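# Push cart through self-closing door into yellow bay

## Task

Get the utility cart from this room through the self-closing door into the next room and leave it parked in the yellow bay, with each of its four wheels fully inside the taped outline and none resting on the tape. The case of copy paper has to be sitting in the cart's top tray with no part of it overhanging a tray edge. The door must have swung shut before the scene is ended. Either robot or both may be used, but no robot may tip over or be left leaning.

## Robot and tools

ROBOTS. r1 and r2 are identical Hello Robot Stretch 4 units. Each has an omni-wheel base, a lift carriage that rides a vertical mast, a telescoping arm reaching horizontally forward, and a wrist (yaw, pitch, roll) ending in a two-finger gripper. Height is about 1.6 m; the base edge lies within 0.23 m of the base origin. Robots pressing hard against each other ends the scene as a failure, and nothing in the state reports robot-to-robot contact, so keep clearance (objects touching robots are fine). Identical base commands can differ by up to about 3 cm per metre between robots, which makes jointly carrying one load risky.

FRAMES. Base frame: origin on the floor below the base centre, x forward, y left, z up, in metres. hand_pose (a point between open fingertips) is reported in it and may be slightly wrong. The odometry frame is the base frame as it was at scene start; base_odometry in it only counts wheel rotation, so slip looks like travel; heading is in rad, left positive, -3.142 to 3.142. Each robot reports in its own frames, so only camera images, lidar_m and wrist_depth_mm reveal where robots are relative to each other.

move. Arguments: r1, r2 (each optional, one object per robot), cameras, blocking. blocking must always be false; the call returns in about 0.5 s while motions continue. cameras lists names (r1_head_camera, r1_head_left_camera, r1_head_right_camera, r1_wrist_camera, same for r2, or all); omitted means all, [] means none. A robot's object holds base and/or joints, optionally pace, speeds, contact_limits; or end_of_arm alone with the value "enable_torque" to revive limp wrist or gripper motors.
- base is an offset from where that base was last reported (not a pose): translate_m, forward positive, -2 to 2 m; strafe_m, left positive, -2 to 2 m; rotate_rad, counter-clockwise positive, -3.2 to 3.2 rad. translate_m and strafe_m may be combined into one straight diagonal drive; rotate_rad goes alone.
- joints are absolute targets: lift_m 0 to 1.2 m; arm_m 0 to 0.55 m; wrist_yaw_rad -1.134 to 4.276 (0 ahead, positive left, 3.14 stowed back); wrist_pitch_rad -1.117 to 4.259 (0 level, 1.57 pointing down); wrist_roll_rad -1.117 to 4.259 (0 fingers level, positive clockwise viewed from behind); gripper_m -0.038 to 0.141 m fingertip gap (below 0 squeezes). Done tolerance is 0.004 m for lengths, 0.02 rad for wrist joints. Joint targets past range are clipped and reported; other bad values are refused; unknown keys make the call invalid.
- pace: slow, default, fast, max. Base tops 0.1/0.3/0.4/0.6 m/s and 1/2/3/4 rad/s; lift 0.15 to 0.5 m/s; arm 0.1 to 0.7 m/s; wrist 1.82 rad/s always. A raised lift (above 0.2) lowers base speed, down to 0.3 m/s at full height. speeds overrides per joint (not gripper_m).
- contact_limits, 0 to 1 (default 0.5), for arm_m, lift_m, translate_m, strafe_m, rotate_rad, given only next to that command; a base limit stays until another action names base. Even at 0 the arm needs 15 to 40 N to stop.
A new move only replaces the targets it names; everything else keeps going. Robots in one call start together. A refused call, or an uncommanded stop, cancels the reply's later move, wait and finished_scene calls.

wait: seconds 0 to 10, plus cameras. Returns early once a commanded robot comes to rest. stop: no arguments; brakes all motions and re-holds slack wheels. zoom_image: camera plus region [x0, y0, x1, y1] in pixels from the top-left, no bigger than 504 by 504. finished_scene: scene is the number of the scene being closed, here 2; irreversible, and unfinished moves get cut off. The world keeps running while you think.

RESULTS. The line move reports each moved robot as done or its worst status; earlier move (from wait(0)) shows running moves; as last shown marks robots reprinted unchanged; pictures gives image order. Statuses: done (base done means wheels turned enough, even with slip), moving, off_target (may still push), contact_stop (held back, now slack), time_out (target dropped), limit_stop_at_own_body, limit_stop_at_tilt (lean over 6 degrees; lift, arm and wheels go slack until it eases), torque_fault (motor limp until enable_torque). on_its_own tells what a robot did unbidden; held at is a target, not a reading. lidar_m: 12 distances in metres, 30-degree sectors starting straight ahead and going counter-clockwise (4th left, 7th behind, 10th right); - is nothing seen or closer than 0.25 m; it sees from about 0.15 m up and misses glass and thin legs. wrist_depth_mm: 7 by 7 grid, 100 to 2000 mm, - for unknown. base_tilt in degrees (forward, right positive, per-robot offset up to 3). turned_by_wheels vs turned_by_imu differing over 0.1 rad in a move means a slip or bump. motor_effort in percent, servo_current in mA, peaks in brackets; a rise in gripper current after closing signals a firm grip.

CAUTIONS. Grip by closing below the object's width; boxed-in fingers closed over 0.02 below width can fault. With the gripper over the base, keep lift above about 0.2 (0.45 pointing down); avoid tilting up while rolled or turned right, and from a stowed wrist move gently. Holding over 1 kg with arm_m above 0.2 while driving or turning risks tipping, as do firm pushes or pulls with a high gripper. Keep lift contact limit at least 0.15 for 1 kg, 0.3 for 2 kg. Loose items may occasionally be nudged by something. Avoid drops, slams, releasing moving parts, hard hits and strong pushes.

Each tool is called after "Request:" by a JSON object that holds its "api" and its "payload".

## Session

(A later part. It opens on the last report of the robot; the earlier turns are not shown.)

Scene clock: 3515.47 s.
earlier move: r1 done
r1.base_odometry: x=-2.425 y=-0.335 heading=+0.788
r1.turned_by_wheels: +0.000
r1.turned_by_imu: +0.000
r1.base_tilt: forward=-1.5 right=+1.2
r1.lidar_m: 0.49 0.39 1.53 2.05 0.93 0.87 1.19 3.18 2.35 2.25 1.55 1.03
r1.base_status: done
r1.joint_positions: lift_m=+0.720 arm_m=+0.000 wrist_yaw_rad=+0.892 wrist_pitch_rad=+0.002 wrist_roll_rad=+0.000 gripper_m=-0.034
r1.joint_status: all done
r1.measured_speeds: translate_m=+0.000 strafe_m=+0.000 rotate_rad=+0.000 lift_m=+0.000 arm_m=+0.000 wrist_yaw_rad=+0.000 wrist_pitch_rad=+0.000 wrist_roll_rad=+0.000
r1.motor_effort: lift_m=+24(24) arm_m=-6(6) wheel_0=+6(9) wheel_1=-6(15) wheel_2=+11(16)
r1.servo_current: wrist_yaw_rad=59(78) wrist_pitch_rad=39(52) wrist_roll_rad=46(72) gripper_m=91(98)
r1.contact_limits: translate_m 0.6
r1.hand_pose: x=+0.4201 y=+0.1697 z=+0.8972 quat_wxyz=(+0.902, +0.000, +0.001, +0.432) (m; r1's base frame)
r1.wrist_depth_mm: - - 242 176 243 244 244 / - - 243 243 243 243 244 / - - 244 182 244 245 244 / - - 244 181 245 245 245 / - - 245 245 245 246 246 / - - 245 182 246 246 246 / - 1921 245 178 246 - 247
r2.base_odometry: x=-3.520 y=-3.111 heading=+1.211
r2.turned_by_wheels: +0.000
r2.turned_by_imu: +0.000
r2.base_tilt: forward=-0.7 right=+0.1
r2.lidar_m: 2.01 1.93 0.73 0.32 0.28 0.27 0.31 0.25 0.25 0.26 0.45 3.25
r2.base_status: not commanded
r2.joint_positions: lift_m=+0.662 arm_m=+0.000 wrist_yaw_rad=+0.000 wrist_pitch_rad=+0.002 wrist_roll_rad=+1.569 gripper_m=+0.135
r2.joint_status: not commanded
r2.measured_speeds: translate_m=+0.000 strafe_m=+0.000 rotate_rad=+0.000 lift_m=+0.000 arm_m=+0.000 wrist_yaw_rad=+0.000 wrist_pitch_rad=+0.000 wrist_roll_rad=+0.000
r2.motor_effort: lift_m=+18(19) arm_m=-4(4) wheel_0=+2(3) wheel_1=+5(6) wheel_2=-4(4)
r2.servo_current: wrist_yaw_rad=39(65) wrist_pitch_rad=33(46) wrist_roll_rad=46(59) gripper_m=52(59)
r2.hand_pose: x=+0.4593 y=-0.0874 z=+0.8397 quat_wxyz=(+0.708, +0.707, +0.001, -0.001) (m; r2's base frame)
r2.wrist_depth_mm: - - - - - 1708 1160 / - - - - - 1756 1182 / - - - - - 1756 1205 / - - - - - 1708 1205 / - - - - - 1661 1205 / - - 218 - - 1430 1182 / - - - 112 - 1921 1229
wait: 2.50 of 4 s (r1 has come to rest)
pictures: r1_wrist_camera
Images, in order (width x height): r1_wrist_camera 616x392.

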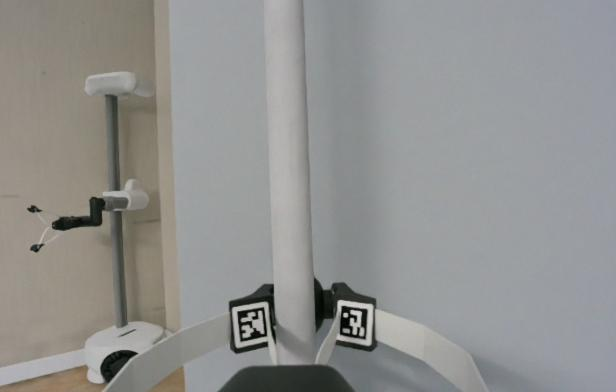

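Request:
{"api": "move", "payload": {"blocking": false, "cameras": [], "r1": {"base": {"translate_m": -0.0509, "strafe_m": -0.2029}, "joints": {"wrist_yaw_rad": 1.108}, "speeds": {"wrist_yaw_rad": 0.095}, "pace": "slow", "contact_limits": {"translate_m": 0.6}}}}

Request:
{"api": "wait", "payload": {"seconds": 4, "cameras": ["r1_wrist_camera", "r1_head_camera"]}}

Scene clock: 3531.23 s.
move: r1 moving
r1.base_odometry: x=-2.419 y=-0.346 heading=+0.789
r1.turned_by_wheels: +0.001
r1.turned_by_imu: +0.000
r1.base_tilt: forward=-1.5 right=+1.2
r1.lidar_m: 0.51 0.39 1.51 2.15 0.88 0.88 1.17 3.20 2.35 2.22 1.54 1.09
r1.base_status: translate_m moving; strafe_m moving
r1.joint_positions: lift_m=+0.720 arm_m=+0.000 wrist_yaw_rad=+0.934 wrist_pitch_rad=+0.002 wrist_roll_rad=+0.000 gripper_m=-0.034
r1.joint_status: wrist_yaw_rad moving
r1.measured_speeds: translate_m=-0.012 strafe_m=-0.050 rotate_rad=+0.003 lift_m=+0.000 arm_m=+0.000 wrist_yaw_rad=+0.095 wrist_pitch_rad=+0.000 wrist_roll_rad=+0.000
r1.motor_effort: lift_m=+24(24) arm_m=-6(6) wheel_0=+6(9) wheel_1=-10(13) wheel_2=+12(14)
r1.servo_current: wrist_yaw_rad=52(65) wrist_pitch_rad=46(46) wrist_roll_rad=52(65) gripper_m=91(98)
r1.contact_limits: translate_m 0.6
r1.hand_pose: x=+0.4129 y=+0.1799 z=+0.8972 quat_wxyz=(+0.893, +0.000, +0.001, +0.450) (m; r1's base frame)
r1.wrist_depth_mm: - - 242 177 242 243 242 / - - 243 243 243 243 243 / - - 244 181 244 243 244 / - - 245 244 244 244 244 / - - 244 244 245 244 244 / - - 245 181 245 245 245 / - 1921 246 178 246 245 246
r2.base_odometry: x=-3.520 y=-3.111 heading=+1.211
r2.turned_by_wheels: +0.000
r2.turned_by_imu: +0.000
r2.base_tilt: forward=-0.7 right=+0.1
r2.lidar_m: 2.04 1.96 0.73 0.35 0.26 0.26 0.29 0.25 0.25 0.28 0.43 3.26
r2.base_status: not commanded
r2.joint_positions: lift_m=+0.662 arm_m=+0.000 wrist_yaw_rad=+0.000 wrist_pitch_rad=+0.002 wrist_roll_rad=+1.569 gripper_m=+0.135
r2.joint_status: not commanded
r2.measured_speeds: translate_m=+0.000 strafe_m=+0.000 rotate_rad=+0.000 lift_m=+0.000 arm_m=+0.000 wrist_yaw_rad=+0.000 wrist_pitch_rad=+0.000 wrist_roll_rad=+0.000
r2.motor_effort: lift_m=+18(19) arm_m=-4(4) wheel_0=+2(2) wheel_1=+5(5) wheel_2=-3(4)
r2.servo_current: wrist_yaw_rad=46(52) wrist_pitch_rad=33(52) wrist_roll_rad=33(52) gripper_m=59(59)
r2.hand_pose: x=+0.4593 y=-0.0874 z=+0.8397 quat_wxyz=(+0.708, +0.707, +0.001, -0.001) (m; r2's base frame)
r2.wrist_depth_mm: - - - - - 1708 1138 / - - - - - 1756 1182 / - - - - - 1708 1205 / - - - - - 1756 1182 / - - - - - 1618 1205 / - - 217 - - 1430 1229 / - - - 112 - 1983 1205
pictures: none
No camera images: "cameras" was empty.

Scene clock: 3534.07 s.
earlier move: r1 done
r1.base_odometry: x=-2.317 y=-0.514 heading=+0.789
r1.turned_by_wheels: +0.000
r1.turned_by_imu: +0.000
r1.base_tilt: forward=-1.6 right=+1.3
r1.lidar_m: 0.58 0.37 1.62 2.34 1.01 1.00 - 2.97 2.14 2.03 1.59 1.16
r1.base_status: done
r1.joint_positions: lift_m=+0.720 arm_m=+0.000 wrist_yaw_rad=+1.105 wrist_pitch_rad=+0.002 wrist_roll_rad=+0.000 gripper_m=-0.034
r1.joint_status: all done
r1.measured_speeds: translate_m=+0.000 strafe_m=+0.000 rotate_rad=+0.000 lift_m=+0.000 arm_m=+0.000 wrist_yaw_rad=+0.000 wrist_pitch_rad=+0.000 wrist_roll_rad=+0.000
r1.motor_effort: lift_m=+24(24) arm_m=-6(6) wheel_0=+6(11) wheel_1=-6(13) wheel_2=+9(14)
r1.servo_current: wrist_yaw_rad=65(72) wrist_pitch_rad=46(52) wrist_roll_rad=52(65) gripper_m=91(98)
r1.contact_limits: translate_m 0.6
r1.hand_pose: x=+0.3787 y=+0.2185 z=+0.8972 quat_wxyz=(+0.851, -0.001, +0.001, +0.525) (m; r1's base frame)
r1.wrist_depth_mm: - - 242 176 243 243 243 / - - 243 243 243 244 243 / - - 244 243 244 244 244 / - - 245 182 244 245 245 / - - 244 245 245 245 245 / - - 244 183 245 246 246 / - - 245 178 246 - 246
r2.base_odometry: x=-3.520 y=-3.111 heading=+1.211
r2.turned_by_wheels: +0.000
r2.turned_by_imu: +0.000
r2.base_tilt: forward=-0.7 right=+0.1
r2.lidar_m: 2.02 2.13 0.75 0.33 0.28 0.27 0.29 0.25 0.25 0.27 0.44 2.71
r2.base_status: not commanded
r2.joint_positions: lift_m=+0.662 arm_m=+0.000 wrist_yaw_rad=+0.000 wrist_pitch_rad=+0.002 wrist_roll_rad=+1.569 gripper_m=+0.135
r2.joint_status: not commanded
r2.measured_speeds: translate_m=+0.000 strafe_m=+0.000 rotate_rad=+0.000 lift_m=+0.000 arm_m=+0.000 wrist_yaw_rad=+0.000 wrist_pitch_rad=+0.000 wrist_roll_rad=+0.000
r2.motor_effort: lift_m=+19(19) arm_m=-4(4) wheel_0=+2(2) wheel_1=+5(5) wheel_2=-3(4)
r2.servo_current: wrist_yaw_rad=59(59) wrist_pitch_rad=39(52) wrist_roll_rad=52(59) gripper_m=52(59)
r2.hand_pose: x=+0.4593 y=-0.0874 z=+0.8397 quat_wxyz=(+0.708, +0.707, +0.001, -0.001) (m; r2's base frame)
r2.wrist_depth_mm: - - - - - 1708 1160 / - - - - - 1708 1182 / - - - - - 1756 1182 / - - - - - 1708 1205 / - - - - - 1661 1229 / - - 217 - - 1464 1182 / - - - 112 - 1921 1205
wait: 2.83 of 4 s (r1 has come to rest)
pictures: r1_head_camera, r1_wrist_camera
Images, in order (width x height): r1_head_camera 420x560, r1_wrist_camera 616x392.

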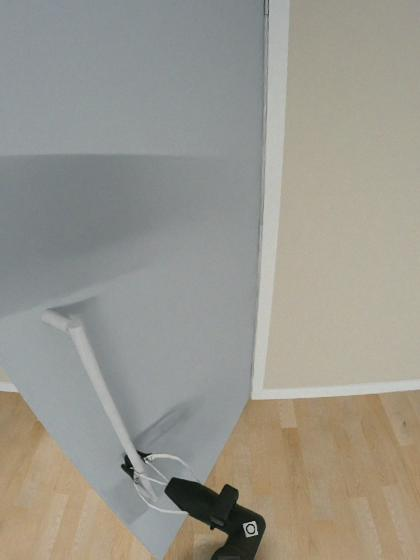

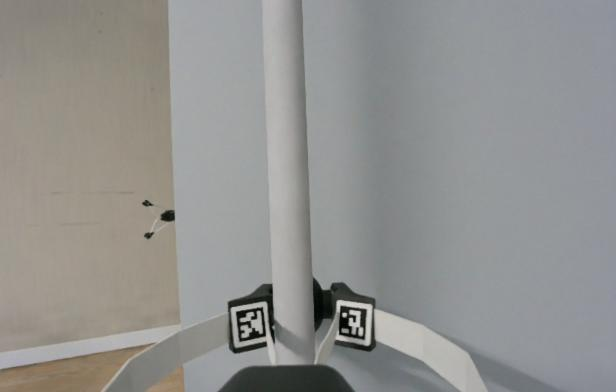

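Request:
{"api": "move", "payload": {"blocking": false, "cameras": [], "r1": {"base": {"translate_m": -0.0059, "strafe_m": -0.2266}, "joints": {"wrist_yaw_rad": 1.336}, "speeds": {"wrist_yaw_rad": 0.096}, "pace": "slow", "contact_limits": {"strafe_m": 0.6}}}}

Request:
{"api": "wait", "payload": {"seconds": 4, "cameras": ["r1_wrist_camera"]}}

Scene clock: 3545.90 s.
move: r1 moving
r1.base_odometry: x=-2.307 y=-0.524 heading=+0.790
r1.turned_by_wheels: +0.001
r1.turned_by_imu: +0.001
r1.base_tilt: forward=-1.6 right=+1.3
r1.lidar_m: 0.57 0.37 1.61 2.31 1.00 1.03 - 2.91 2.09 2.03 1.62 1.17
r1.base_status: translate_m moving; strafe_m moving
r1.joint_positions: lift_m=+0.720 arm_m=+0.000 wrist_yaw_rad=+1.147 wrist_pitch_rad=+0.002 wrist_roll_rad=+0.000 gripper_m=-0.034
r1.joint_status: wrist_yaw_rad moving
r1.measured_speeds: translate_m=+0.000 strafe_m=-0.055 rotate_rad=-0.001 lift_m=+0.000 arm_m=+0.000 wrist_yaw_rad=+0.096 wrist_pitch_rad=+0.000 wrist_roll_rad=+0.000
r1.motor_effort: lift_m=+24(24) arm_m=-6(6) wheel_0=+9(13) wheel_1=-8(12) wheel_2=+10(11)
r1.servo_current: wrist_yaw_rad=52(65) wrist_pitch_rad=46(46) wrist_roll_rad=52(59) gripper_m=85(91)
r1.contact_limits: strafe_m 0.6
r1.hand_pose: x=+0.3693 y=+0.2270 z=+0.8972 quat_wxyz=(+0.840, -0.001, +0.001, +0.543) (m; r1's base frame)
r1.wrist_depth_mm: - - 243 176 242 242 242 / - - 243 243 243 243 243 / - - 243 184 243 243 243 / - - 244 182 244 244 244 / - - 245 245 244 245 244 / - - 245 183 245 245 245 / - - 246 178 246 - 245
r2.base_odometry: x=-3.520 y=-3.111 heading=+1.211
r2.turned_by_wheels: +0.000
r2.turned_by_imu: +0.000
r2.base_tilt: forward=-0.7 right=+0.1
r2.lidar_m: 2.04 2.13 0.71 0.34 0.25 0.25 0.30 0.25 0.25 0.26 0.45 5.48
r2.base_status: not commanded
r2.joint_positions: lift_m=+0.662 arm_m=+0.000 wrist_yaw_rad=+0.000 wrist_pitch_rad=+0.002 wrist_roll_rad=+1.569 gripper_m=+0.135
r2.joint_status: not commanded
r2.measured_speeds: translate_m=+0.000 strafe_m=+0.000 rotate_rad=+0.000 lift_m=+0.000 arm_m=+0.000 wrist_yaw_rad=+0.000 wrist_pitch_rad=+0.000 wrist_roll_rad=+0.000
r2.motor_effort: lift_m=+18(19) arm_m=-4(4) wheel_0=+2(2) wheel_1=+5(5) wheel_2=-3(4)
r2.servo_current: wrist_yaw_rad=46(59) wrist_pitch_rad=39(46) wrist_roll_rad=46(46) gripper_m=52(59)
r2.hand_pose: x=+0.4593 y=-0.0874 z=+0.8397 quat_wxyz=(+0.708, +0.707, +0.001, -0.001) (m; r2's base frame)
r2.wrist_depth_mm: - - - - - 1708 1160 / - - - - - 1661 1182 / - - - - - 1708 1205 / - - - - - 1756 1205 / - - - - - 1576 1229 / - - 217 - - 1430 1182 / - - - 112 - 1863 1205
pictures: none
No camera images: "cameras" was empty.

Scene clock: 3548.83 s.
earlier move: r1 done
r1.base_odometry: x=-2.161 y=-0.677 heading=+0.790
r1.turned_by_wheels: +0.000
r1.turned_by_imu: +0.000
r1.base_tilt: forward=-1.6 right=+1.3
r1.lidar_m: 0.73 0.35 0.36 2.55 1.17 1.24 - 2.62 1.89 1.81 1.61 1.17
r1.base_status: done
r1.joint_positions: lift_m=+0.720 arm_m=+0.000 wrist_yaw_rad=+1.333 wrist_pitch_rad=+0.002 wrist_roll_rad=+0.000 gripper_m=-0.034
r1.joint_status: all done
r1.measured_speeds: translate_m=+0.000 strafe_m=+0.000 rotate_rad=+0.000 lift_m=+0.000 arm_m=+0.000 wrist_yaw_rad=+0.000 wrist_pitch_rad=+0.000 wrist_roll_rad=+0.000
r1.motor_effort: lift_m=+24(24) arm_m=-6(6) wheel_0=+9(13) wheel_1=-7(13) wheel_2=+7(13)
r1.servo_current: wrist_yaw_rad=52(85) wrist_pitch_rad=39(52) wrist_roll_rad=52(78) gripper_m=91(98)
r1.contact_limits: strafe_m 0.6
r1.hand_pose: x=+0.3239 y=+0.2597 z=+0.8972 quat_wxyz=(+0.786, -0.001, +0.001, +0.618) (m; r1's base frame)
r1.wrist_depth_mm: - - 242 177 242 242 243 / - - 242 243 243 243 243 / - - 243 243 244 243 243 / - - 243 245 244 245 243 / - - 245 181 245 245 245 / - - 245 182 245 245 246 / - - 246 179 246 246 246
r2.base_odometry: x=-3.520 y=-3.111 heading=+1.211
r2.turned_by_wheels: +0.000
r2.turned_by_imu: +0.000
r2.base_tilt: forward=-0.7 right=+0.1
r2.lidar_m: 2.02 2.34 0.74 0.36 0.28 0.26 0.31 0.25 0.25 0.25 0.43 3.26
r2.base_status: not commanded
r2.joint_positions: lift_m=+0.662 arm_m=+0.000 wrist_yaw_rad=+0.000 wrist_pitch_rad=+0.002 wrist_roll_rad=+1.569 gripper_m=+0.135
r2.joint_status: not commanded
r2.measured_speeds: translate_m=+0.000 strafe_m=+0.000 rotate_rad=+0.000 lift_m=+0.000 arm_m=+0.000 wrist_yaw_rad=+0.000 wrist_pitch_rad=+0.000 wrist_roll_rad=+0.000
r2.motor_effort: lift_m=+18(19) arm_m=-4(4) wheel_0=+2(2) wheel_1=+5(5) wheel_2=-3(4)
r2.servo_current: wrist_yaw_rad=46(59) wrist_pitch_rad=46(46) wrist_roll_rad=46(65) gripper_m=59(59)
r2.hand_pose: x=+0.4593 y=-0.0874 z=+0.8397 quat_wxyz=(+0.708, +0.707, +0.001, -0.001) (m; r2's base frame)
r2.wrist_depth_mm: - - - - - 1661 1160 / - - - - - 1756 1182 / - - - - - 1863 1205 / - - - - - 1808 1229 / - - - - - 1618 1205 / - - 217 - - 1397 1205 / - - - 112 - 1983 1205
wait: 2.93 of 4 s (r1 has come to rest)
pictures: r1_wrist_camera
Images, in order (width x height): r1_wrist_camera 616x392.

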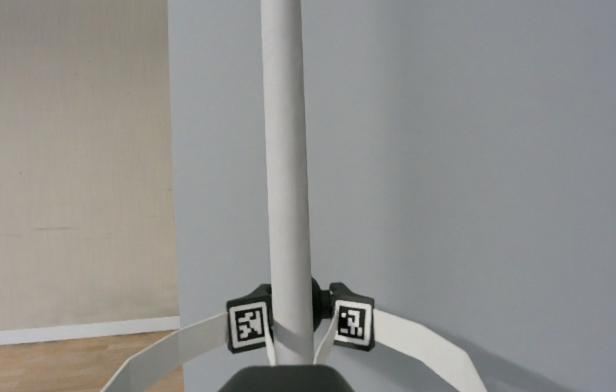

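Request:
{"api": "move", "payload": {"blocking": false, "cameras": [], "r1": {"base": {"translate_m": 0.0509, "strafe_m": -0.2387}, "joints": {"wrist_yaw_rad": 1.581}, "speeds": {"wrist_yaw_rad": 0.097}, "pace": "slow", "contact_limits": {"strafe_m": 0.6}}}}

Request:
{"api": "wait", "payload": {"seconds": 4, "cameras": ["r1_wrist_camera", "r1_head_camera", "r2_head_camera", "r2_head_right_camera"]}}

Scene clock: 3555.87 s.
move: r1 moving
r1.base_odometry: x=-2.150 y=-0.684 heading=+0.790
r1.turned_by_wheels: +0.001
r1.turned_by_imu: +0.000
r1.base_tilt: forward=-1.6 right=+1.2
r1.lidar_m: 0.73 0.36 0.35 2.47 1.20 1.23 - 2.57 1.90 1.80 1.63 1.17
r1.base_status: translate_m moving; strafe_m moving
r1.joint_positions: lift_m=+0.720 arm_m=+0.000 wrist_yaw_rad=+1.376 wrist_pitch_rad=+0.002 wrist_roll_rad=+0.000 gripper_m=-0.034
r1.joint_status: wrist_yaw_rad moving
r1.measured_speeds: translate_m=+0.011 strafe_m=-0.049 rotate_rad=+0.001 lift_m=+0.000 arm_m=+0.000 wrist_yaw_rad=+0.097 wrist_pitch_rad=+0.000 wrist_roll_rad=+0.000
r1.motor_effort: lift_m=+24(24) arm_m=-6(6) wheel_0=+12(13) wheel_1=-8(11) wheel_2=+2(6)
r1.servo_current: wrist_yaw_rad=59(65) wrist_pitch_rad=39(46) wrist_roll_rad=46(59) gripper_m=85(91)
r1.contact_limits: strafe_m 0.6
r1.hand_pose: x=+0.3127 y=+0.2660 z=+0.8972 quat_wxyz=(+0.773, -0.001, +0.001, +0.635) (m; r1's base frame)
r1.wrist_depth_mm: - - 243 176 242 241 241 / - - 244 243 242 242 242 / - - 243 243 243 242 243 / - - 246 244 244 243 243 / - - 244 182 244 244 243 / - - 245 183 245 244 244 / - - 247 178 245 244 245
r2.base_odometry: x=-3.520 y=-3.111 heading=+1.211
r2.turned_by_wheels: +0.000
r2.turned_by_imu: +0.000
r2.base_tilt: forward=-0.7 right=+0.1
r2.lidar_m: 1.99 2.36 0.71 0.33 0.26 0.27 0.31 0.25 0.25 0.25 0.46 5.49
r2.base_status: not commanded
r2.joint_positions: lift_m=+0.662 arm_m=+0.000 wrist_yaw_rad=+0.000 wrist_pitch_rad=+0.002 wrist_roll_rad=+1.569 gripper_m=+0.135
r2.joint_status: not commanded
r2.measured_speeds: translate_m=+0.000 strafe_m=+0.000 rotate_rad=+0.000 lift_m=+0.000 arm_m=+0.000 wrist_yaw_rad=+0.000 wrist_pitch_rad=+0.000 wrist_roll_rad=+0.000
r2.motor_effort: lift_m=+18(19) arm_m=-4(4) wheel_0=+2(2) wheel_1=+5(5) wheel_2=-3(4)
r2.servo_current: wrist_yaw_rad=33(52) wrist_pitch_rad=39(46) wrist_roll_rad=46(52) gripper_m=52(59)
r2.hand_pose: x=+0.4593 y=-0.0874 z=+0.8397 quat_wxyz=(+0.708, +0.707, +0.001, -0.001) (m; r2's base frame)
r2.wrist_depth_mm: - - - - - 1708 1160 / - - - - - 1708 1160 / - - - - - 1708 1205 / - - - - - 1756 1160 / - - - - - 1618 1182 / - - 217 - - 1499 1182 / - - - 112 - 1921 1205
pictures: none
No camera images: "cameras" was empty.

Scene clock: 3559.03 s.
earlier move: r1 done
r1.base_odometry: x=-1.955 y=-0.809 heading=+0.790
r1.turned_by_wheels: +0.000
r1.turned_by_imu: +0.000
r1.base_tilt: forward=-1.6 right=+1.3
r1.lidar_m: 1.05 0.33 0.32 2.74 1.39 1.46 - 2.29 1.65 1.56 1.52 1.12
r1.base_status: done
r1.joint_positions: lift_m=+0.720 arm_m=+0.000 wrist_yaw_rad=+1.579 wrist_pitch_rad=+0.002 wrist_roll_rad=+0.000 gripper_m=-0.034
r1.joint_status: all done
r1.measured_speeds: translate_m=+0.000 strafe_m=+0.000 rotate_rad=+0.000 lift_m=+0.000 arm_m=+0.000 wrist_yaw_rad=+0.000 wrist_pitch_rad=+0.000 wrist_roll_rad=+0.000
r1.motor_effort: lift_m=+24(24) arm_m=-5(6) wheel_0=+8(15) wheel_1=-5(11) wheel_2=+1(6)
r1.servo_current: wrist_yaw_rad=46(78) wrist_pitch_rad=46(52) wrist_roll_rad=46(72) gripper_m=85(98)
r1.contact_limits: strafe_m 0.6
r1.hand_pose: x=+0.2562 y=+0.2891 z=+0.8972 quat_wxyz=(+0.704, -0.001, +0.001, +0.710) (m; r1's base frame)
r1.wrist_depth_mm: - - 242 177 242 243 243 / - - 242 243 243 243 243 / - - 243 243 243 244 243 / - - 244 244 245 244 244 / - - 244 183 244 245 245 / - - 245 181 245 246 245 / - - 246 179 246 246 246
r2.base_odometry: x=-3.520 y=-3.111 heading=+1.211
r2.turned_by_wheels: +0.000
r2.turned_by_imu: +0.000
r2.base_tilt: forward=-0.7 right=+0.0
r2.lidar_m: 2.02 2.54 0.75 0.35 0.27 0.27 0.31 0.26 0.25 0.27 0.46 3.27
r2.base_status: not commanded
r2.joint_positions: lift_m=+0.662 arm_m=+0.000 wrist_yaw_rad=+0.000 wrist_pitch_rad=+0.002 wrist_roll_rad=+1.569 gripper_m=+0.135
r2.joint_status: not commanded
r2.measured_speeds: translate_m=+0.000 strafe_m=+0.000 rotate_rad=+0.000 lift_m=+0.000 arm_m=+0.000 wrist_yaw_rad=+0.000 wrist_pitch_rad=+0.000 wrist_roll_rad=+0.000
r2.motor_effort: lift_m=+18(19) arm_m=-4(4) wheel_0=+2(2) wheel_1=+5(5) wheel_2=-3(4)
r2.servo_current: wrist_yaw_rad=46(65) wrist_pitch_rad=46(46) wrist_roll_rad=52(65) gripper_m=46(59)
r2.hand_pose: x=+0.4593 y=-0.0874 z=+0.8397 quat_wxyz=(+0.708, +0.707, +0.001, -0.001) (m; r2's base frame)
r2.wrist_depth_mm: - - - - - 1708 1160 / - - - - - 1661 1205 / - - - - - 1756 1182 / - - - - - 1756 1182 / - - - - - 1618 1205 / - - 218 - - 1464 1205 / - - - 112 - 1921 1182
wait: 3.17 of 4 s (r1 has come to rest)
pictures: r1_head_camera, r1_wrist_camera, r2_head_camera, r2_head_right_camera
Images, in order (width x height): r1_head_camera 420x560, r1_wrist_camera 616x392, r2_head_camera 420x560, r2_head_right_camera 420x672.

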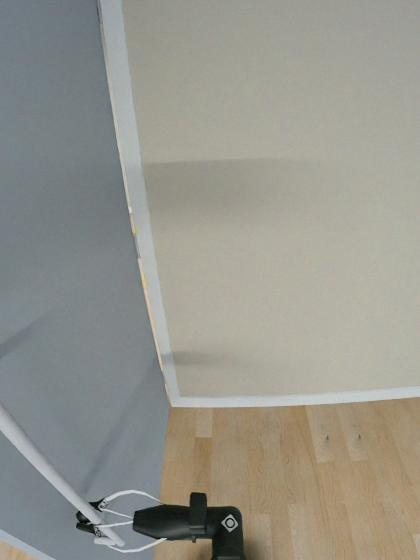

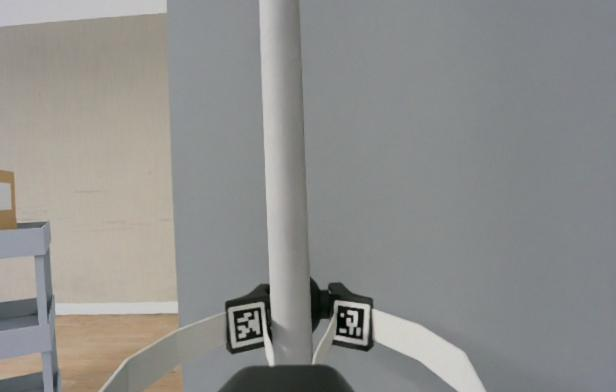

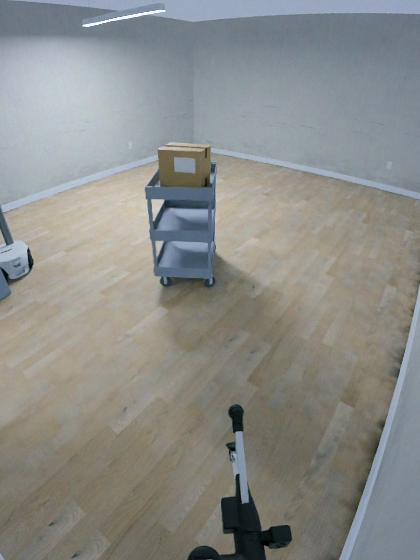

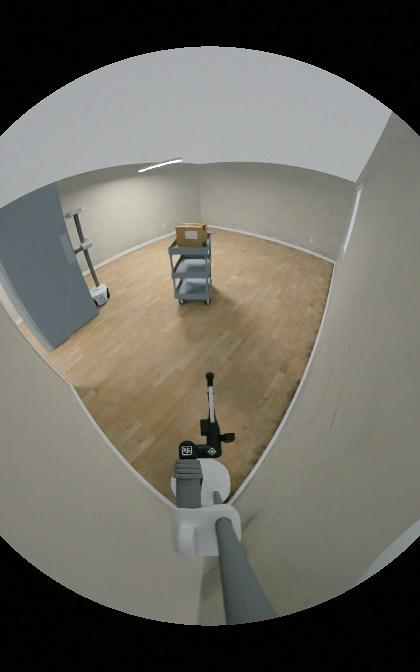

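Request:
{"api": "move", "payload": {"blocking": false, "cameras": [], "r1": {"base": {"translate_m": 0.0703, "strafe_m": -0.1594}, "joints": {"wrist_yaw_rad": 1.755}, "speeds": {"wrist_yaw_rad": 0.092}, "pace": "slow", "contact_limits": {"strafe_m": 0.4}}}}

Request:
{"api": "wait", "payload": {"seconds": 4, "cameras": ["r1_wrist_camera", "r1_head_camera", "r1_head_left_camera"]}}

Scene clock: 3574.93 s.
move: r1 moving
r1.base_odometry: x=-1.944 y=-0.813 heading=+0.790
r1.turned_by_wheels: +0.001
r1.turned_by_imu: +0.000
r1.base_tilt: forward=-1.6 right=+1.2
r1.lidar_m: 1.04 0.34 0.31 2.73 1.42 1.47 - 2.27 1.61 1.55 1.54 1.08
r1.base_status: translate_m moving; strafe_m moving
r1.joint_positions: lift_m=+0.720 arm_m=+0.000 wrist_yaw_rad=+1.619 wrist_pitch_rad=+0.002 wrist_roll_rad=+0.000 gripper_m=-0.034
r1.joint_status: wrist_yaw_rad moving
r1.measured_speeds: translate_m=+0.019 strafe_m=-0.045 rotate_rad=+0.002 lift_m=+0.000 arm_m=+0.000 wrist_yaw_rad=+0.092 wrist_pitch_rad=+0.000 wrist_roll_rad=+0.000
r1.motor_effort: lift_m=+24(24) arm_m=-5(6) wheel_0=+11(15) wheel_1=-6(10) wheel_2=+2(2)
r1.servo_current: wrist_yaw_rad=72(72) wrist_pitch_rad=33(46) wrist_roll_rad=39(59) gripper_m=85(91)
r1.contact_limits: strafe_m 0.4
r1.hand_pose: x=+0.2446 y=+0.2922 z=+0.8972 quat_wxyz=(+0.690, -0.001, +0.001, +0.724) (m; r1's base frame)
r1.wrist_depth_mm: - - 243 176 243 241 241 / - - 244 243 242 242 241 / - - 245 243 243 243 242 / - - 244 244 244 243 242 / - - 245 182 245 244 243 / - - 246 183 245 244 244 / - - 247 179 245 244 244
r2.base_odometry: x=-3.520 y=-3.111 heading=+1.211
r2.turned_by_wheels: +0.000
r2.turned_by_imu: +0.000
r2.base_tilt: forward=-0.7 right=+0.0
r2.lidar_m: 2.02 2.50 0.75 0.36 0.27 0.27 0.30 0.25 0.25 0.26 0.46 3.25
r2.base_status: not commanded
r2.joint_positions: lift_m=+0.662 arm_m=+0.000 wrist_yaw_rad=+0.000 wrist_pitch_rad=+0.002 wrist_roll_rad=+1.569 gripper_m=+0.135
r2.joint_status: not commanded
r2.measured_speeds: translate_m=+0.000 strafe_m=+0.000 rotate_rad=+0.000 lift_m=+0.000 arm_m=+0.000 wrist_yaw_rad=+0.000 wrist_pitch_rad=+0.000 wrist_roll_rad=+0.000
r2.motor_effort: lift_m=+18(18) arm_m=-4(4) wheel_0=+2(2) wheel_1=+5(5) wheel_2=-3(4)
r2.servo_current: wrist_yaw_rad=52(52) wrist_pitch_rad=39(52) wrist_roll_rad=52(52) gripper_m=52(59)
r2.hand_pose: x=+0.4593 y=-0.0874 z=+0.8397 quat_wxyz=(+0.708, +0.707, +0.001, -0.001) (m; r2's base frame)
r2.wrist_depth_mm: - - - - - 1708 1182 / - - - - - 1708 1182 / - - - - - 1708 1205 / - - - - - 1756 1205 / - - - - - 1661 1182 / - - 217 - - 1464 1182 / - - - 112 - 1863 1205
pictures: none
No camera images: "cameras" was empty.

Scene clock: 3577.47 s.
earlier move: r1 done
r1.base_odometry: x=-1.793 y=-0.871 heading=+0.790
r1.turned_by_wheels: +0.000
r1.turned_by_imu: +0.001
r1.base_tilt: forward=-1.6 right=+1.2
r1.lidar_m: 1.00 0.49 0.30 2.85 1.55 1.63 - 2.04 1.48 1.41 1.44 1.04
r1.base_status: done
r1.joint_positions: lift_m=+0.720 arm_m=+0.000 wrist_yaw_rad=+1.753 wrist_pitch_rad=+0.002 wrist_roll_rad=+0.000 gripper_m=-0.034
r1.joint_status: all done
r1.measured_speeds: translate_m=+0.000 strafe_m=+0.000 rotate_rad=+0.000 lift_m=+0.000 arm_m=+0.000 wrist_yaw_rad=+0.000 wrist_pitch_rad=+0.000 wrist_roll_rad=+0.000
r1.motor_effort: lift_m=+24(24) arm_m=-5(6) wheel_0=+10(16) wheel_1=-4(10) wheel_2=+1(3)
r1.servo_current: wrist_yaw_rad=65(78) wrist_pitch_rad=46(52) wrist_roll_rad=59(65) gripper_m=91(91)
r1.contact_limits: strafe_m 0.4
r1.hand_pose: x=+0.2048 y=+0.2994 z=+0.8972 quat_wxyz=(+0.640, -0.001, +0.001, +0.768) (m; r1's base frame)
r1.wrist_depth_mm: - - 243 177 243 243 242 / - - 243 242 243 243 243 / - - 243 244 243 244 244 / 1499 - 244 244 244 244 246 / - - 244 182 245 245 245 / 1863 - 245 181 244 246 246 / - 147 246 179 245 246 245
r2.base_odometry: x=-3.520 y=-3.111 heading=+1.211
r2.turned_by_wheels: +0.000
r2.turned_by_imu: +0.000
r2.base_tilt: forward=-0.7 right=+0.1
r2.lidar_m: 2.03 2.64 0.72 0.35 0.26 0.27 0.30 0.25 0.25 0.25 0.45 3.23
r2.base_status: not commanded
r2.joint_positions: lift_m=+0.662 arm_m=+0.000 wrist_yaw_rad=+0.000 wrist_pitch_rad=+0.002 wrist_roll_rad=+1.569 gripper_m=+0.135
r2.joint_status: not commanded
r2.measured_speeds: translate_m=+0.000 strafe_m=+0.000 rotate_rad=+0.000 lift_m=+0.000 arm_m=+0.000 wrist_yaw_rad=+0.000 wrist_pitch_rad=+0.000 wrist_roll_rad=+0.000
r2.motor_effort: lift_m=+18(19) arm_m=-4(4) wheel_0=+2(2) wheel_1=+5(5) wheel_2=-3(4)
r2.servo_current: wrist_yaw_rad=46(52) wrist_pitch_rad=39(52) wrist_roll_rad=46(65) gripper_m=52(59)
r2.hand_pose: x=+0.4593 y=-0.0874 z=+0.8397 quat_wxyz=(+0.708, +0.707, +0.001, -0.001) (m; r2's base frame)
r2.wrist_depth_mm: - - - - - 1708 1182 / - - - - - 1708 1182 / - - - - - 1756 1182 / - - - - - 1808 1205 / - - - - - 1661 1205 / - - 217 - - 1464 1205 / - - - 112 - 1863 1182
wait: 2.53 of 4 s (r1 has come to rest)
pictures: r1_head_camera, r1_head_left_camera, r1_wrist_camera
Images, in order (width x height): r1_head_camera 420x560, r1_head_left_camera 420x672, r1_wrist_camera 616x392.

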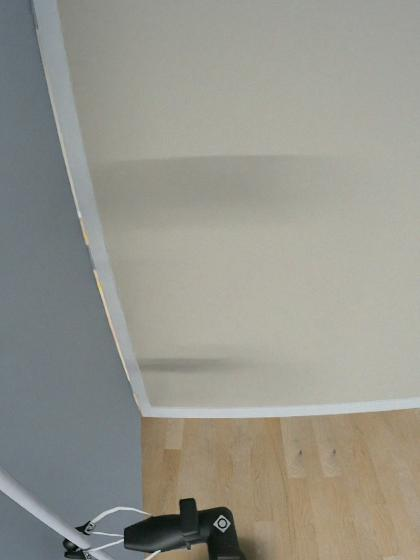

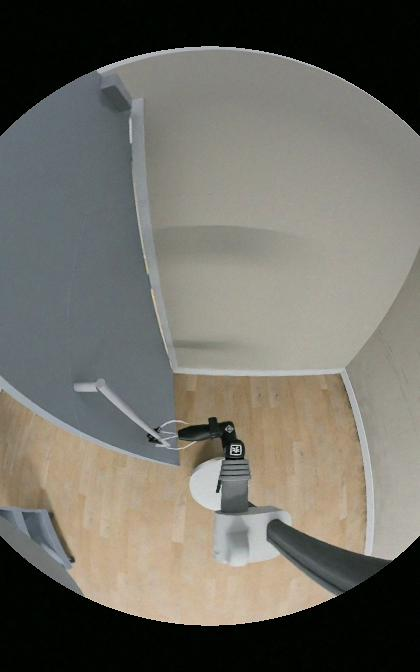

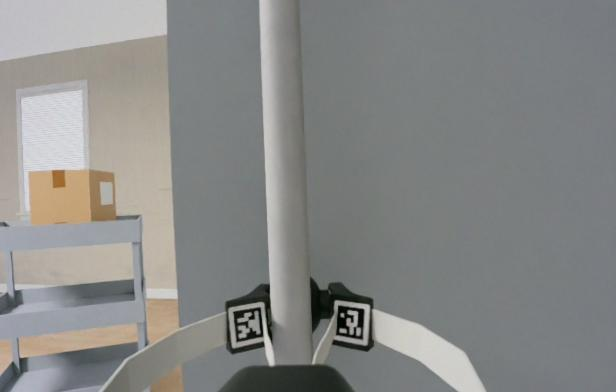

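Request:
{"api": "move", "payload": {"blocking": false, "cameras": [], "r2": {"base": {"translate_m": 1.475, "strafe_m": 0.622}, "joints": {"wrist_yaw_rad": 0.0}, "pace": "default"}}}

Request:
{"api": "wait", "payload": {"seconds": 8, "cameras": ["r2_head_camera", "r2_head_left_camera", "r1_head_left_camera"]}}

Scene clock: 3603.70 s.
move: r2 moving
r1.base_odometry: x=-1.793 y=-0.871 heading=+0.790
r1.turned_by_wheels: +0.000
r1.turned_by_imu: +0.000
r1.base_tilt: forward=-1.6 right=+1.2
r1.lidar_m: 0.98 0.47 0.28 2.86 1.57 1.65 - 2.04 1.48 1.40 1.42 1.05
r1.base_status: not commanded
r1.joint_positions: lift_m=+0.720 arm_m=+0.000 wrist_yaw_rad=+1.753 wrist_pitch_rad=+0.002 wrist_roll_rad=+0.000 gripper_m=-0.034
r1.joint_status: not commanded
r1.measured_speeds: translate_m=+0.000 strafe_m=+0.000 rotate_rad=+0.000 lift_m=+0.000 arm_m=+0.000 wrist_yaw_rad=+0.000 wrist_pitch_rad=+0.000 wrist_roll_rad=+0.000
r1.motor_effort: lift_m=+24(24) arm_m=-5(5) wheel_0=+10(10) wheel_1=-4(5) wheel_2=+1(1)
r1.servo_current: wrist_yaw_rad=65(65) wrist_pitch_rad=39(52) wrist_roll_rad=46(59) gripper_m=91(91)
r1.contact_limits: strafe_m 0.4
r1.hand_pose: x=+0.2048 y=+0.2994 z=+0.8972 quat_wxyz=(+0.640, -0.001, +0.001, +0.768) (m; r1's base frame)
r1.wrist_depth_mm: - - 243 177 243 243 242 / - - 243 244 244 244 243 / - - 243 243 244 244 244 / 1499 - 245 244 245 245 244 / - - 244 182 244 245 245 / 1863 - 245 180 245 245 245 / - 147 246 180 246 246 246
r2.base_odometry: x=-3.522 y=-3.077 heading=+1.211
r2.turned_by_wheels: +0.000
r2.turned_by_imu: +0.001
r2.base_tilt: forward=-0.7 right=+0.1
r2.lidar_m: 1.97 2.60 0.77 0.37 0.28 0.28 0.32 0.27 0.25 0.32 0.48 5.46
r2.base_status: translate_m moving; strafe_m moving
r2.joint_positions: lift_m=+0.662 arm_m=+0.000 wrist_yaw_rad=+0.000 wrist_pitch_rad=+0.002 wrist_roll_rad=+1.569 gripper_m=+0.135
r2.joint_status: wrist_yaw_rad moving
r2.measured_speeds: translate_m=+0.123 strafe_m=+0.052 rotate_rad=+0.002 lift_m=+0.000 arm_m=+0.000 wrist_yaw_rad=+0.000 wrist_pitch_rad=+0.000 wrist_roll_rad=+0.000
r2.motor_effort: lift_m=+18(18) arm_m=-4(4) wheel_0=+4(6) wheel_1=+10(10) wheel_2=-11(13)
r2.servo_current: wrist_yaw_rad=59(59) wrist_pitch_rad=39(46) wrist_roll_rad=46(59) gripper_m=52(52)
r2.hand_pose: x=+0.4593 y=-0.0874 z=+0.8397 quat_wxyz=(+0.708, +0.707, +0.001, -0.001) (m; r2's base frame)
r2.wrist_depth_mm: - - - - - 1708 1182 / - - - - - 1756 1182 / - - - - - 1708 1182 / - - - - - 1756 1182 / - - - - - 1661 1205 / - - 218 - - 1464 1229 / - - - 112 - 1921 1205
pictures: none
No camera images: "cameras" was empty.

Scene clock: 3609.93 s.
earlier move: r2 done
r1.base_odometry: x=-1.793 y=-0.871 heading=+0.790
r1.turned_by_wheels: +0.000
r1.turned_by_imu: +0.000
r1.base_tilt: forward=-1.6 right=+1.3
r1.lidar_m: 0.98 0.50 0.28 1.40 1.44 1.61 - 2.04 1.47 1.39 1.43 1.05
r1.base_status: not commanded
r1.joint_positions: lift_m=+0.720 arm_m=+0.000 wrist_yaw_rad=+1.753 wrist_pitch_rad=+0.002 wrist_roll_rad=+0.000 gripper_m=-0.034
r1.joint_status: not commanded
r1.measured_speeds: translate_m=+0.000 strafe_m=+0.000 rotate_rad=+0.000 lift_m=+0.000 arm_m=+0.000 wrist_yaw_rad=+0.000 wrist_pitch_rad=+0.000 wrist_roll_rad=+0.000
r1.motor_effort: lift_m=+24(24) arm_m=-5(5) wheel_0=+10(10) wheel_1=-4(5) wheel_2=+1(1)
r1.servo_current: wrist_yaw_rad=46(72) wrist_pitch_rad=46(52) wrist_roll_rad=39(65) gripper_m=91(91)
r1.contact_limits: strafe_m 0.4
r1.hand_pose: x=+0.2048 y=+0.2994 z=+0.8972 quat_wxyz=(+0.640, -0.001, +0.001, +0.768) (m; r1's base frame)
r1.wrist_depth_mm: - - 242 177 242 243 243 / - - 243 243 243 243 244 / - - 243 243 243 243 244 / 1499 - 244 244 245 244 245 / - - 245 182 244 244 245 / 1863 - 245 180 245 246 247 / - 147 246 179 246 246 246
r2.base_odometry: x=-3.583 y=-1.512 heading=+1.211
r2.turned_by_wheels: +0.000
r2.turned_by_imu: +0.003
r2.base_tilt: forward=-0.6 right=+0.0
r2.lidar_m: 3.79 1.58 1.24 1.30 1.01 1.01 1.12 1.66 1.63 1.86 0.85 0.65
r2.base_status: done
r2.joint_positions: lift_m=+0.662 arm_m=+0.000 wrist_yaw_rad=+0.000 wrist_pitch_rad=+0.002 wrist_roll_rad=+1.569 gripper_m=+0.135
r2.joint_status: all done
r2.measured_speeds: translate_m=+0.000 strafe_m=+0.000 rotate_rad=+0.000 lift_m=+0.000 arm_m=+0.000 wrist_yaw_rad=+0.000 wrist_pitch_rad=+0.000 wrist_roll_rad=+0.000
r2.motor_effort: lift_m=+18(19) arm_m=-4(4) wheel_0=+4(11) wheel_1=+1(11) wheel_2=-3(13)
r2.servo_current: wrist_yaw_rad=59(59) wrist_pitch_rad=39(46) wrist_roll_rad=59(65) gripper_m=52(59)
r2.hand_pose: x=+0.4593 y=-0.0874 z=+0.8397 quat_wxyz=(+0.708, +0.707, +0.001, -0.001) (m; r2's base frame)
r2.wrist_depth_mm: - - 569 402 - - - / - - - 960 - 1464 - / - - - - - 1756 1182 / - - - - - 1708 1229 / - - - - - 1618 1205 / - - 216 - - 1464 1205 / - - - 112 - 1863 1182
wait: 6.23 of 8 s (r2 has come to rest)
pictures: r1_head_left_camera, r2_head_camera, r2_head_left_camera
Images, in order (width x height): r1_head_left_camera 420x672, r2_head_camera 420x560, r2_head_left_camera 420x672.

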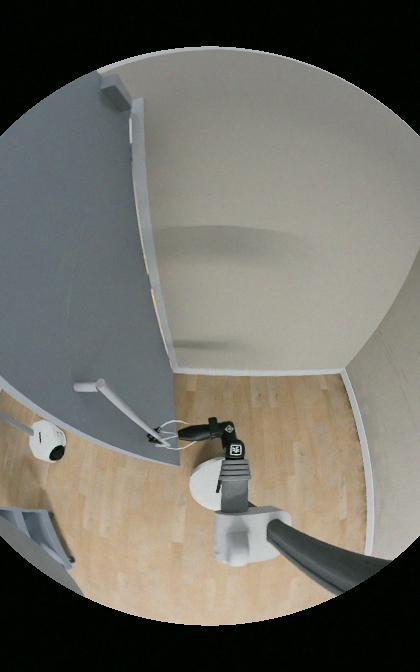

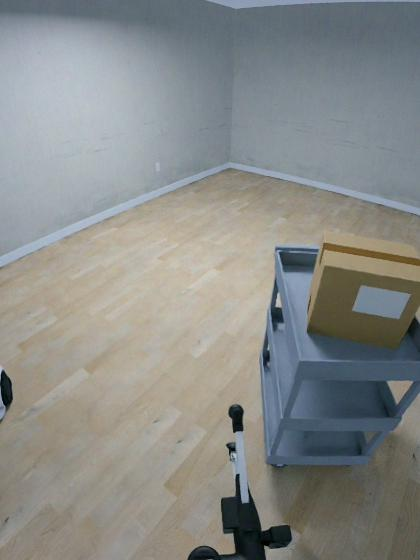

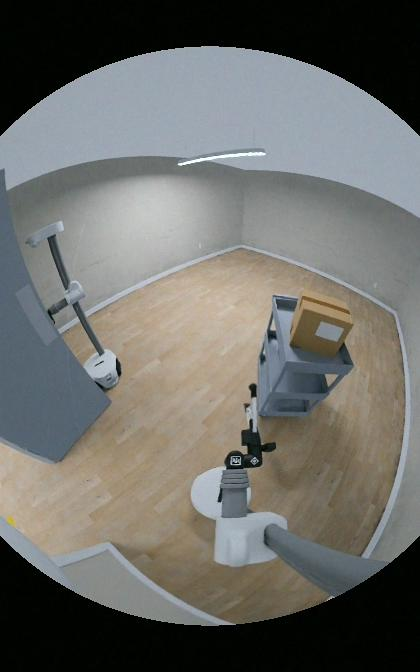

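Request:
{"api": "move", "payload": {"blocking": false, "cameras": [], "r2": {"base": {"rotate_rad": 2.41}, "pace": "default"}}}

Request:
{"api": "wait", "payload": {"seconds": 6, "cameras": ["r2_head_camera", "r2_head_left_camera", "r2_head_right_camera"]}}

Scene clock: 3619.20 s.
move: r2 moving
r1.base_odometry: x=-1.793 y=-0.871 heading=+0.790
r1.turned_by_wheels: +0.000
r1.turned_by_imu: +0.000
r1.base_tilt: forward=-1.6 right=+1.3
r1.lidar_m: 0.98 0.47 0.26 1.35 1.30 1.62 - 2.04 1.46 1.41 1.45 1.02
r1.base_status: not commanded
r1.joint_positions: lift_m=+0.720 arm_m=+0.000 wrist_yaw_rad=+1.753 wrist_pitch_rad=+0.002 wrist_roll_rad=+0.000 gripper_m=-0.034
r1.joint_status: not commanded
r1.measured_speeds: translate_m=+0.000 strafe_m=+0.000 rotate_rad=+0.000 lift_m=+0.000 arm_m=+0.000 wrist_yaw_rad=+0.000 wrist_pitch_rad=+0.000 wrist_roll_rad=+0.000
r1.motor_effort: lift_m=+24(24) arm_m=-5(5) wheel_0=+10(10) wheel_1=-4(5) wheel_2=+1(1)
r1.servo_current: wrist_yaw_rad=39(65) wrist_pitch_rad=39(46) wrist_roll_rad=39(46) gripper_m=85(91)
r1.contact_limits: strafe_m 0.4
r1.hand_pose: x=+0.2048 y=+0.2994 z=+0.8972 quat_wxyz=(+0.640, -0.001, +0.001, +0.768) (m; r1's base frame)
r1.wrist_depth_mm: - - 242 177 243 242 243 / - - 243 243 243 243 244 / - - 243 243 244 244 244 / 1537 - 244 244 244 245 245 / - - 244 183 245 245 246 / 1863 - 243 181 246 246 246 / - 147 245 179 246 246 245
r2.base_odometry: x=-3.583 y=-1.512 heading=+1.463
r2.turned_by_wheels: +0.252
r2.turned_by_imu: +0.245
r2.base_tilt: forward=-0.7 right=+0.1
r2.lidar_m: 3.29 1.24 1.25 1.42 1.00 1.02 1.33 1.64 1.69 2.13 0.72 0.67
r2.base_status: rotate_rad moving
r2.joint_positions: lift_m=+0.662 arm_m=+0.000 wrist_yaw_rad=+0.000 wrist_pitch_rad=+0.002 wrist_roll_rad=+1.569 gripper_m=+0.135
r2.joint_status: not commanded
r2.measured_speeds: translate_m=+0.001 strafe_m=-0.002 rotate_rad=+0.977 lift_m=+0.000 arm_m=+0.000 wrist_yaw_rad=+0.000 wrist_pitch_rad=+0.000 wrist_roll_rad=+0.000
r2.motor_effort: lift_m=+18(18) arm_m=-4(4) wheel_0=-7(9) wheel_1=-9(10) wheel_2=-9(11)
r2.servo_current: wrist_yaw_rad=46(59) wrist_pitch_rad=39(46) wrist_roll_rad=52(65) gripper_m=52(52)
r2.hand_pose: x=+0.4593 y=-0.0874 z=+0.8397 quat_wxyz=(+0.708, +0.707, +0.001, -0.001) (m; r2's base frame)
r2.wrist_depth_mm: - - - - - 1708 1182 / - - - - - 1708 1205 / - - - - - 1708 1205 / - - - - - 1708 1205 / - - - - - 1661 1205 / - - 218 - - 1430 1205 / - - - 112 - 1921 1182
pictures: none
No camera images: "cameras" was empty.

Scene clock: 3621.23 s.
earlier move: r2 done
r1.base_odometry: x=-1.793 y=-0.871 heading=+0.790
r1.turned_by_wheels: +0.000
r1.turned_by_imu: +0.000
r1.base_tilt: forward=-1.6 right=+1.3
r1.lidar_m: 1.00 0.47 0.29 1.41 1.56 1.63 - 2.07 1.49 1.41 1.45 1.06
r1.base_status: not commanded
r1.joint_positions: lift_m=+0.720 arm_m=+0.000 wrist_yaw_rad=+1.753 wrist_pitch_rad=+0.002 wrist_roll_rad=+0.000 gripper_m=-0.034
r1.joint_status: not commanded
r1.measured_speeds: translate_m=+0.000 strafe_m=+0.000 rotate_rad=+0.000 lift_m=+0.000 arm_m=+0.000 wrist_yaw_rad=+0.000 wrist_pitch_rad=+0.000 wrist_roll_rad=+0.000
r1.motor_effort: lift_m=+24(24) arm_m=-5(5) wheel_0=+10(10) wheel_1=-4(5) wheel_2=+1(1)
r1.servo_current: wrist_yaw_rad=65(65) wrist_pitch_rad=46(52) wrist_roll_rad=39(65) gripper_m=85(91)
r1.contact_limits: strafe_m 0.4
r1.hand_pose: x=+0.2048 y=+0.2994 z=+0.8972 quat_wxyz=(+0.640, -0.001, +0.001, +0.768) (m; r1's base frame)
r1.wrist_depth_mm: - - 242 177 243 243 243 / - - 243 243 243 243 243 / - - 243 243 244 243 244 / 1464 - 244 244 244 244 245 / - - 243 182 245 245 245 / 1808 - 245 181 245 246 246 / - 147 246 179 246 245 246
r2.base_odometry: x=-3.583 y=-1.512 heading=-2.663
r2.turned_by_wheels: +2.157
r2.turned_by_imu: +2.100
r2.base_tilt: forward=-0.6 right=+0.1
r2.lidar_m: 1.01 1.06 1.38 1.62 1.70 2.21 0.70 0.68 3.22 1.26 1.24 1.45
r2.base_status: done
r2.joint_positions: lift_m=+0.662 arm_m=+0.000 wrist_yaw_rad=+0.000 wrist_pitch_rad=+0.002 wrist_roll_rad=+1.569 gripper_m=+0.135
r2.joint_status: not commanded
r2.measured_speeds: translate_m=+0.000 strafe_m=+0.000 rotate_rad=+0.000 lift_m=+0.000 arm_m=+0.000 wrist_yaw_rad=+0.000 wrist_pitch_rad=+0.000 wrist_roll_rad=+0.000
r2.motor_effort: lift_m=+18(19) arm_m=-4(5) wheel_0=-2(12) wheel_1=-4(11) wheel_2=-3(13)
r2.servo_current: wrist_yaw_rad=46(59) wrist_pitch_rad=39(46) wrist_roll_rad=39(65) gripper_m=52(59)
r2.hand_pose: x=+0.4593 y=-0.0874 z=+0.8397 quat_wxyz=(+0.708, +0.707, +0.001, -0.001) (m; r2's base frame)
r2.wrist_depth_mm: - - - - - 1708 1182 / - - - - - 1708 1160 / - - - - - 1756 1205 / - - - - - - - / - - - - - - - / - 196 187 157 - 185 - / - - - 112 - - -
wait: 2.03 of 6 s (r2 has come to rest)
pictures: r2_head_camera, r2_head_left_camera, r2_head_right_camera
Images, in order (width x height): r2_head_camera 420x560, r2_head_left_camera 420x672, r2_head_right_camera 420x672.

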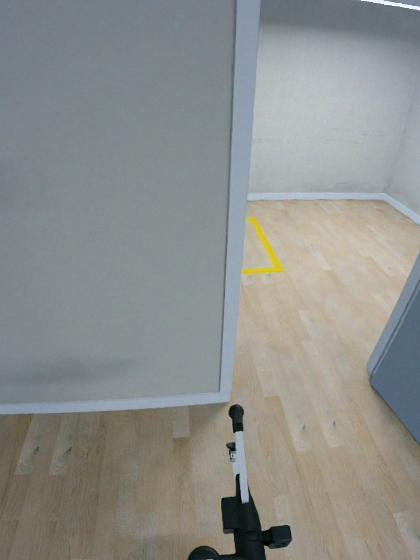

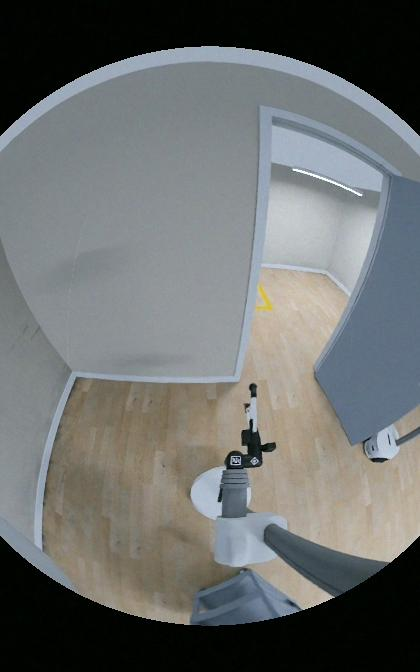

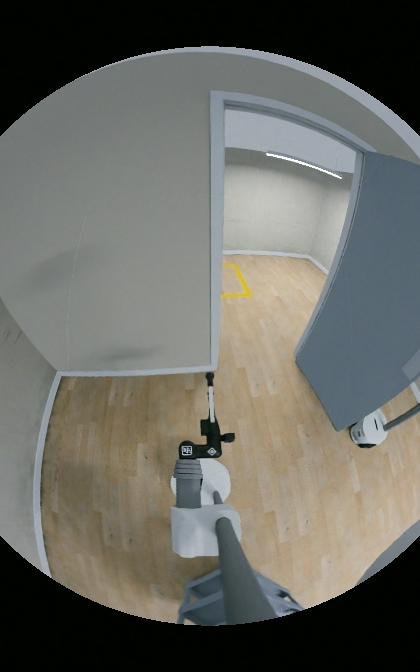

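Request:
{"api": "zoom_image", "payload": {"camera": "r2_head_camera", "region": [220, 140, 420, 320]}}

Request:
{"api": "zoom_image", "payload": {"camera": "r2_head_right_camera", "region": [200, 120, 380, 400]}}

Scaled by 2.520 from the camera's 420x560 image, which has a finer 1200x1600 frame.

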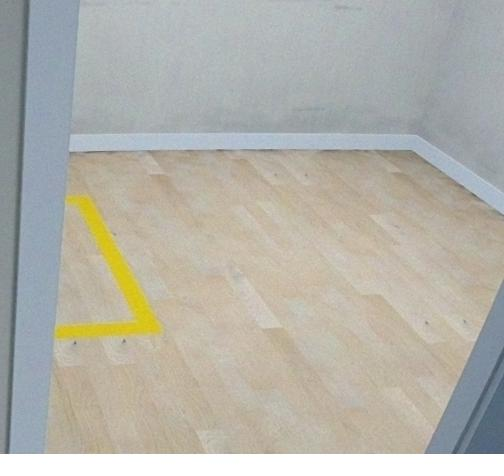

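Scaled by 1.800 from the camera's 420x672 image, which has a finer 600x960 frame.

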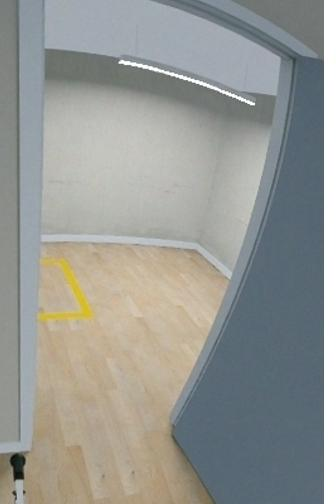

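Request:
{"api": "move", "payload": {"blocking": false, "cameras": [], "r2": {"base": {"translate_m": 0.35, "strafe_m": -0.6}, "pace": "default"}}}

Request:
{"api": "wait", "payload": {"seconds": 6, "cameras": ["r2_head_camera", "r2_head_left_camera"]}}

Scene clock: 3661.97 s.
move: r2 moving
r1.base_odometry: x=-1.793 y=-0.871 heading=+0.790
r1.turned_by_wheels: +0.000
r1.turned_by_imu: +0.000
r1.base_tilt: forward=-1.6 right=+1.2
r1.lidar_m: 0.99 0.47 0.30 1.37 1.58 1.62 - 2.07 1.47 1.39 1.43 1.04
r1.base_status: not commanded
r1.joint_positions: lift_m=+0.720 arm_m=+0.000 wrist_yaw_rad=+1.753 wrist_pitch_rad=+0.002 wrist_roll_rad=+0.000 gripper_m=-0.034
r1.joint_status: not commanded
r1.measured_speeds: translate_m=+0.000 strafe_m=+0.000 rotate_rad=+0.000 lift_m=+0.000 arm_m=+0.000 wrist_yaw_rad=+0.000 wrist_pitch_rad=+0.000 wrist_roll_rad=+0.000
r1.motor_effort: lift_m=+24(24) arm_m=-5(5) wheel_0=+10(10) wheel_1=-4(5) wheel_2=+1(1)
r1.servo_current: wrist_yaw_rad=52(72) wrist_pitch_rad=39(46) wrist_roll_rad=39(59) gripper_m=78(91)
r1.contact_limits: strafe_m 0.4
r1.hand_pose: x=+0.2048 y=+0.2994 z=+0.8972 quat_wxyz=(+0.640, -0.001, +0.001, +0.768) (m; r1's base frame)
r1.wrist_depth_mm: - - 242 177 243 242 244 / - - 243 242 243 243 244 / - - 243 243 244 243 244 / 1499 - 244 244 244 245 245 / - - 245 182 245 245 245 / 1863 - 245 181 245 246 246 / - 147 246 179 246 246 246
r2.base_odometry: x=-3.609 y=-1.495 heading=-2.664
r2.turned_by_wheels: +0.000
r2.turned_by_imu: +0.000
r2.base_tilt: forward=-0.7 right=+0.1
r2.lidar_m: 1.00 1.02 1.39 1.67 1.71 2.28 0.70 0.70 3.19 1.22 1.21 1.44
r2.base_status: translate_m moving; strafe_m moving
r2.joint_positions: lift_m=+0.662 arm_m=+0.000 wrist_yaw_rad=+0.000 wrist_pitch_rad=+0.002 wrist_roll_rad=+1.569 gripper_m=+0.135
r2.joint_status: not commanded
r2.measured_speeds: translate_m=+0.063 strafe_m=-0.104 rotate_rad=+0.006 lift_m=+0.000 arm_m=+0.000 wrist_yaw_rad=+0.000 wrist_pitch_rad=+0.000 wrist_roll_rad=+0.000
r2.motor_effort: lift_m=+18(19) arm_m=-4(4) wheel_0=+7(14) wheel_1=-7(11) wheel_2=-8(11)
r2.servo_current: wrist_yaw_rad=39(52) wrist_pitch_rad=39(39) wrist_roll_rad=46(59) gripper_m=46(52)
r2.hand_pose: x=+0.4593 y=-0.0874 z=+0.8397 quat_wxyz=(+0.708, +0.707, +0.001, -0.001) (m; r2's base frame)
r2.wrist_depth_mm: - - - - - 1661 1182 / - - - - - 1661 1182 / - - - - - 1756 1205 / - - - - - - - / - - - - - - - / - 196 188 158 - 184 - / - - - 112 - - -
pictures: none
No camera images: "cameras" was empty.

Scene clock: 3665.27 s.
earlier move: r2 done
r1.base_odometry: x=-1.793 y=-0.871 heading=+0.790
r1.turned_by_wheels: +0.000
r1.turned_by_imu: +0.000
r1.base_tilt: forward=-1.6 right=+1.3
r1.lidar_m: 0.98 0.49 0.27 0.84 1.56 1.63 - 2.04 1.47 1.42 1.45 1.02
r1.base_status: not commanded
r1.joint_positions: lift_m=+0.720 arm_m=+0.000 wrist_yaw_rad=+1.753 wrist_pitch_rad=+0.002 wrist_roll_rad=+0.000 gripper_m=-0.034
r1.joint_status: not commanded
r1.measured_speeds: translate_m=+0.000 strafe_m=+0.000 rotate_rad=+0.000 lift_m=+0.000 arm_m=+0.000 wrist_yaw_rad=+0.000 wrist_pitch_rad=+0.000 wrist_roll_rad=+0.000
r1.motor_effort: lift_m=+24(24) arm_m=-5(5) wheel_0=+9(10) wheel_1=-4(5) wheel_2=+1(1)
r1.servo_current: wrist_yaw_rad=46(72) wrist_pitch_rad=39(52) wrist_roll_rad=33(65) gripper_m=85(91)
r1.contact_limits: strafe_m 0.4
r1.hand_pose: x=+0.2048 y=+0.2994 z=+0.8972 quat_wxyz=(+0.640, -0.001, +0.001, +0.768) (m; r1's base frame)
r1.wrist_depth_mm: - - 243 177 242 243 243 / - - 243 243 243 243 243 / - - 243 244 244 244 245 / 1537 - 244 244 245 245 245 / - - 244 182 245 245 244 / 1863 - 245 180 245 246 245 / - 147 246 179 246 246 246
r2.base_odometry: x=-4.169 y=-1.140 heading=-2.664
r2.turned_by_wheels: +0.000
r2.turned_by_imu: +0.001
r2.base_tilt: forward=-0.7 right=+0.1
r2.lidar_m: 3.64 0.81 0.96 2.26 2.33 1.06 1.16 3.72 0.86 0.58 0.58 0.69
r2.base_status: done
r2.joint_positions: lift_m=+0.662 arm_m=+0.000 wrist_yaw_rad=+0.000 wrist_pitch_rad=+0.002 wrist_roll_rad=+1.569 gripper_m=+0.135
r2.joint_status: not commanded
r2.measured_speeds: translate_m=+0.000 strafe_m=+0.000 rotate_rad=+0.000 lift_m=+0.000 arm_m=+0.000 wrist_yaw_rad=+0.000 wrist_pitch_rad=+0.000 wrist_roll_rad=+0.000
r2.motor_effort: lift_m=+18(19) arm_m=-4(5) wheel_0=+3(14) wheel_1=-3(11) wheel_2=-6(11)
r2.servo_current: wrist_yaw_rad=39(72) wrist_pitch_rad=39(52) wrist_roll_rad=46(65) gripper_m=59(59)
r2.hand_pose: x=+0.4593 y=-0.0874 z=+0.8397 quat_wxyz=(+0.708, +0.707, +0.001, -0.001) (m; r2's base frame)
r2.wrist_depth_mm: - - - - - 1756 1182 / - - - - - 1708 1182 / - - - - - 1808 1205 / - - - - - 1756 1205 / - - - - - 1499 1229 / - - 218 - - 1464 1182 / - - - 112 - 1921 1182
wait: 3.30 of 6 s (r2 has come to rest)
pictures: r2_head_camera, r2_head_left_camera
Images, in order (width x height): r2_head_camera 420x560, r2_head_left_camera 420x672.

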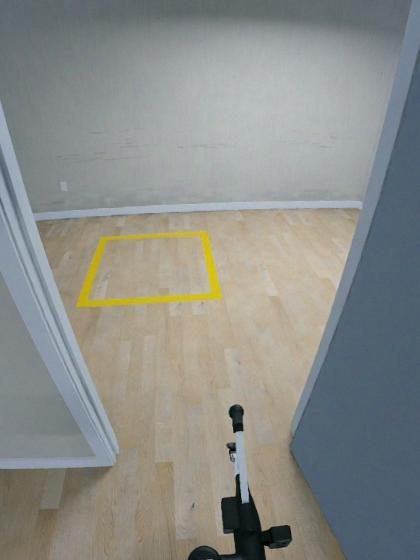

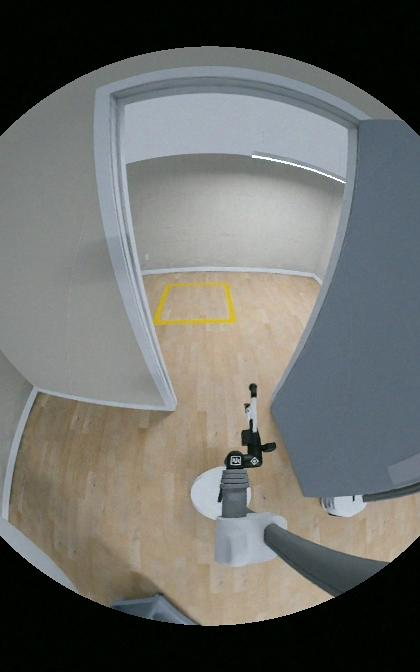

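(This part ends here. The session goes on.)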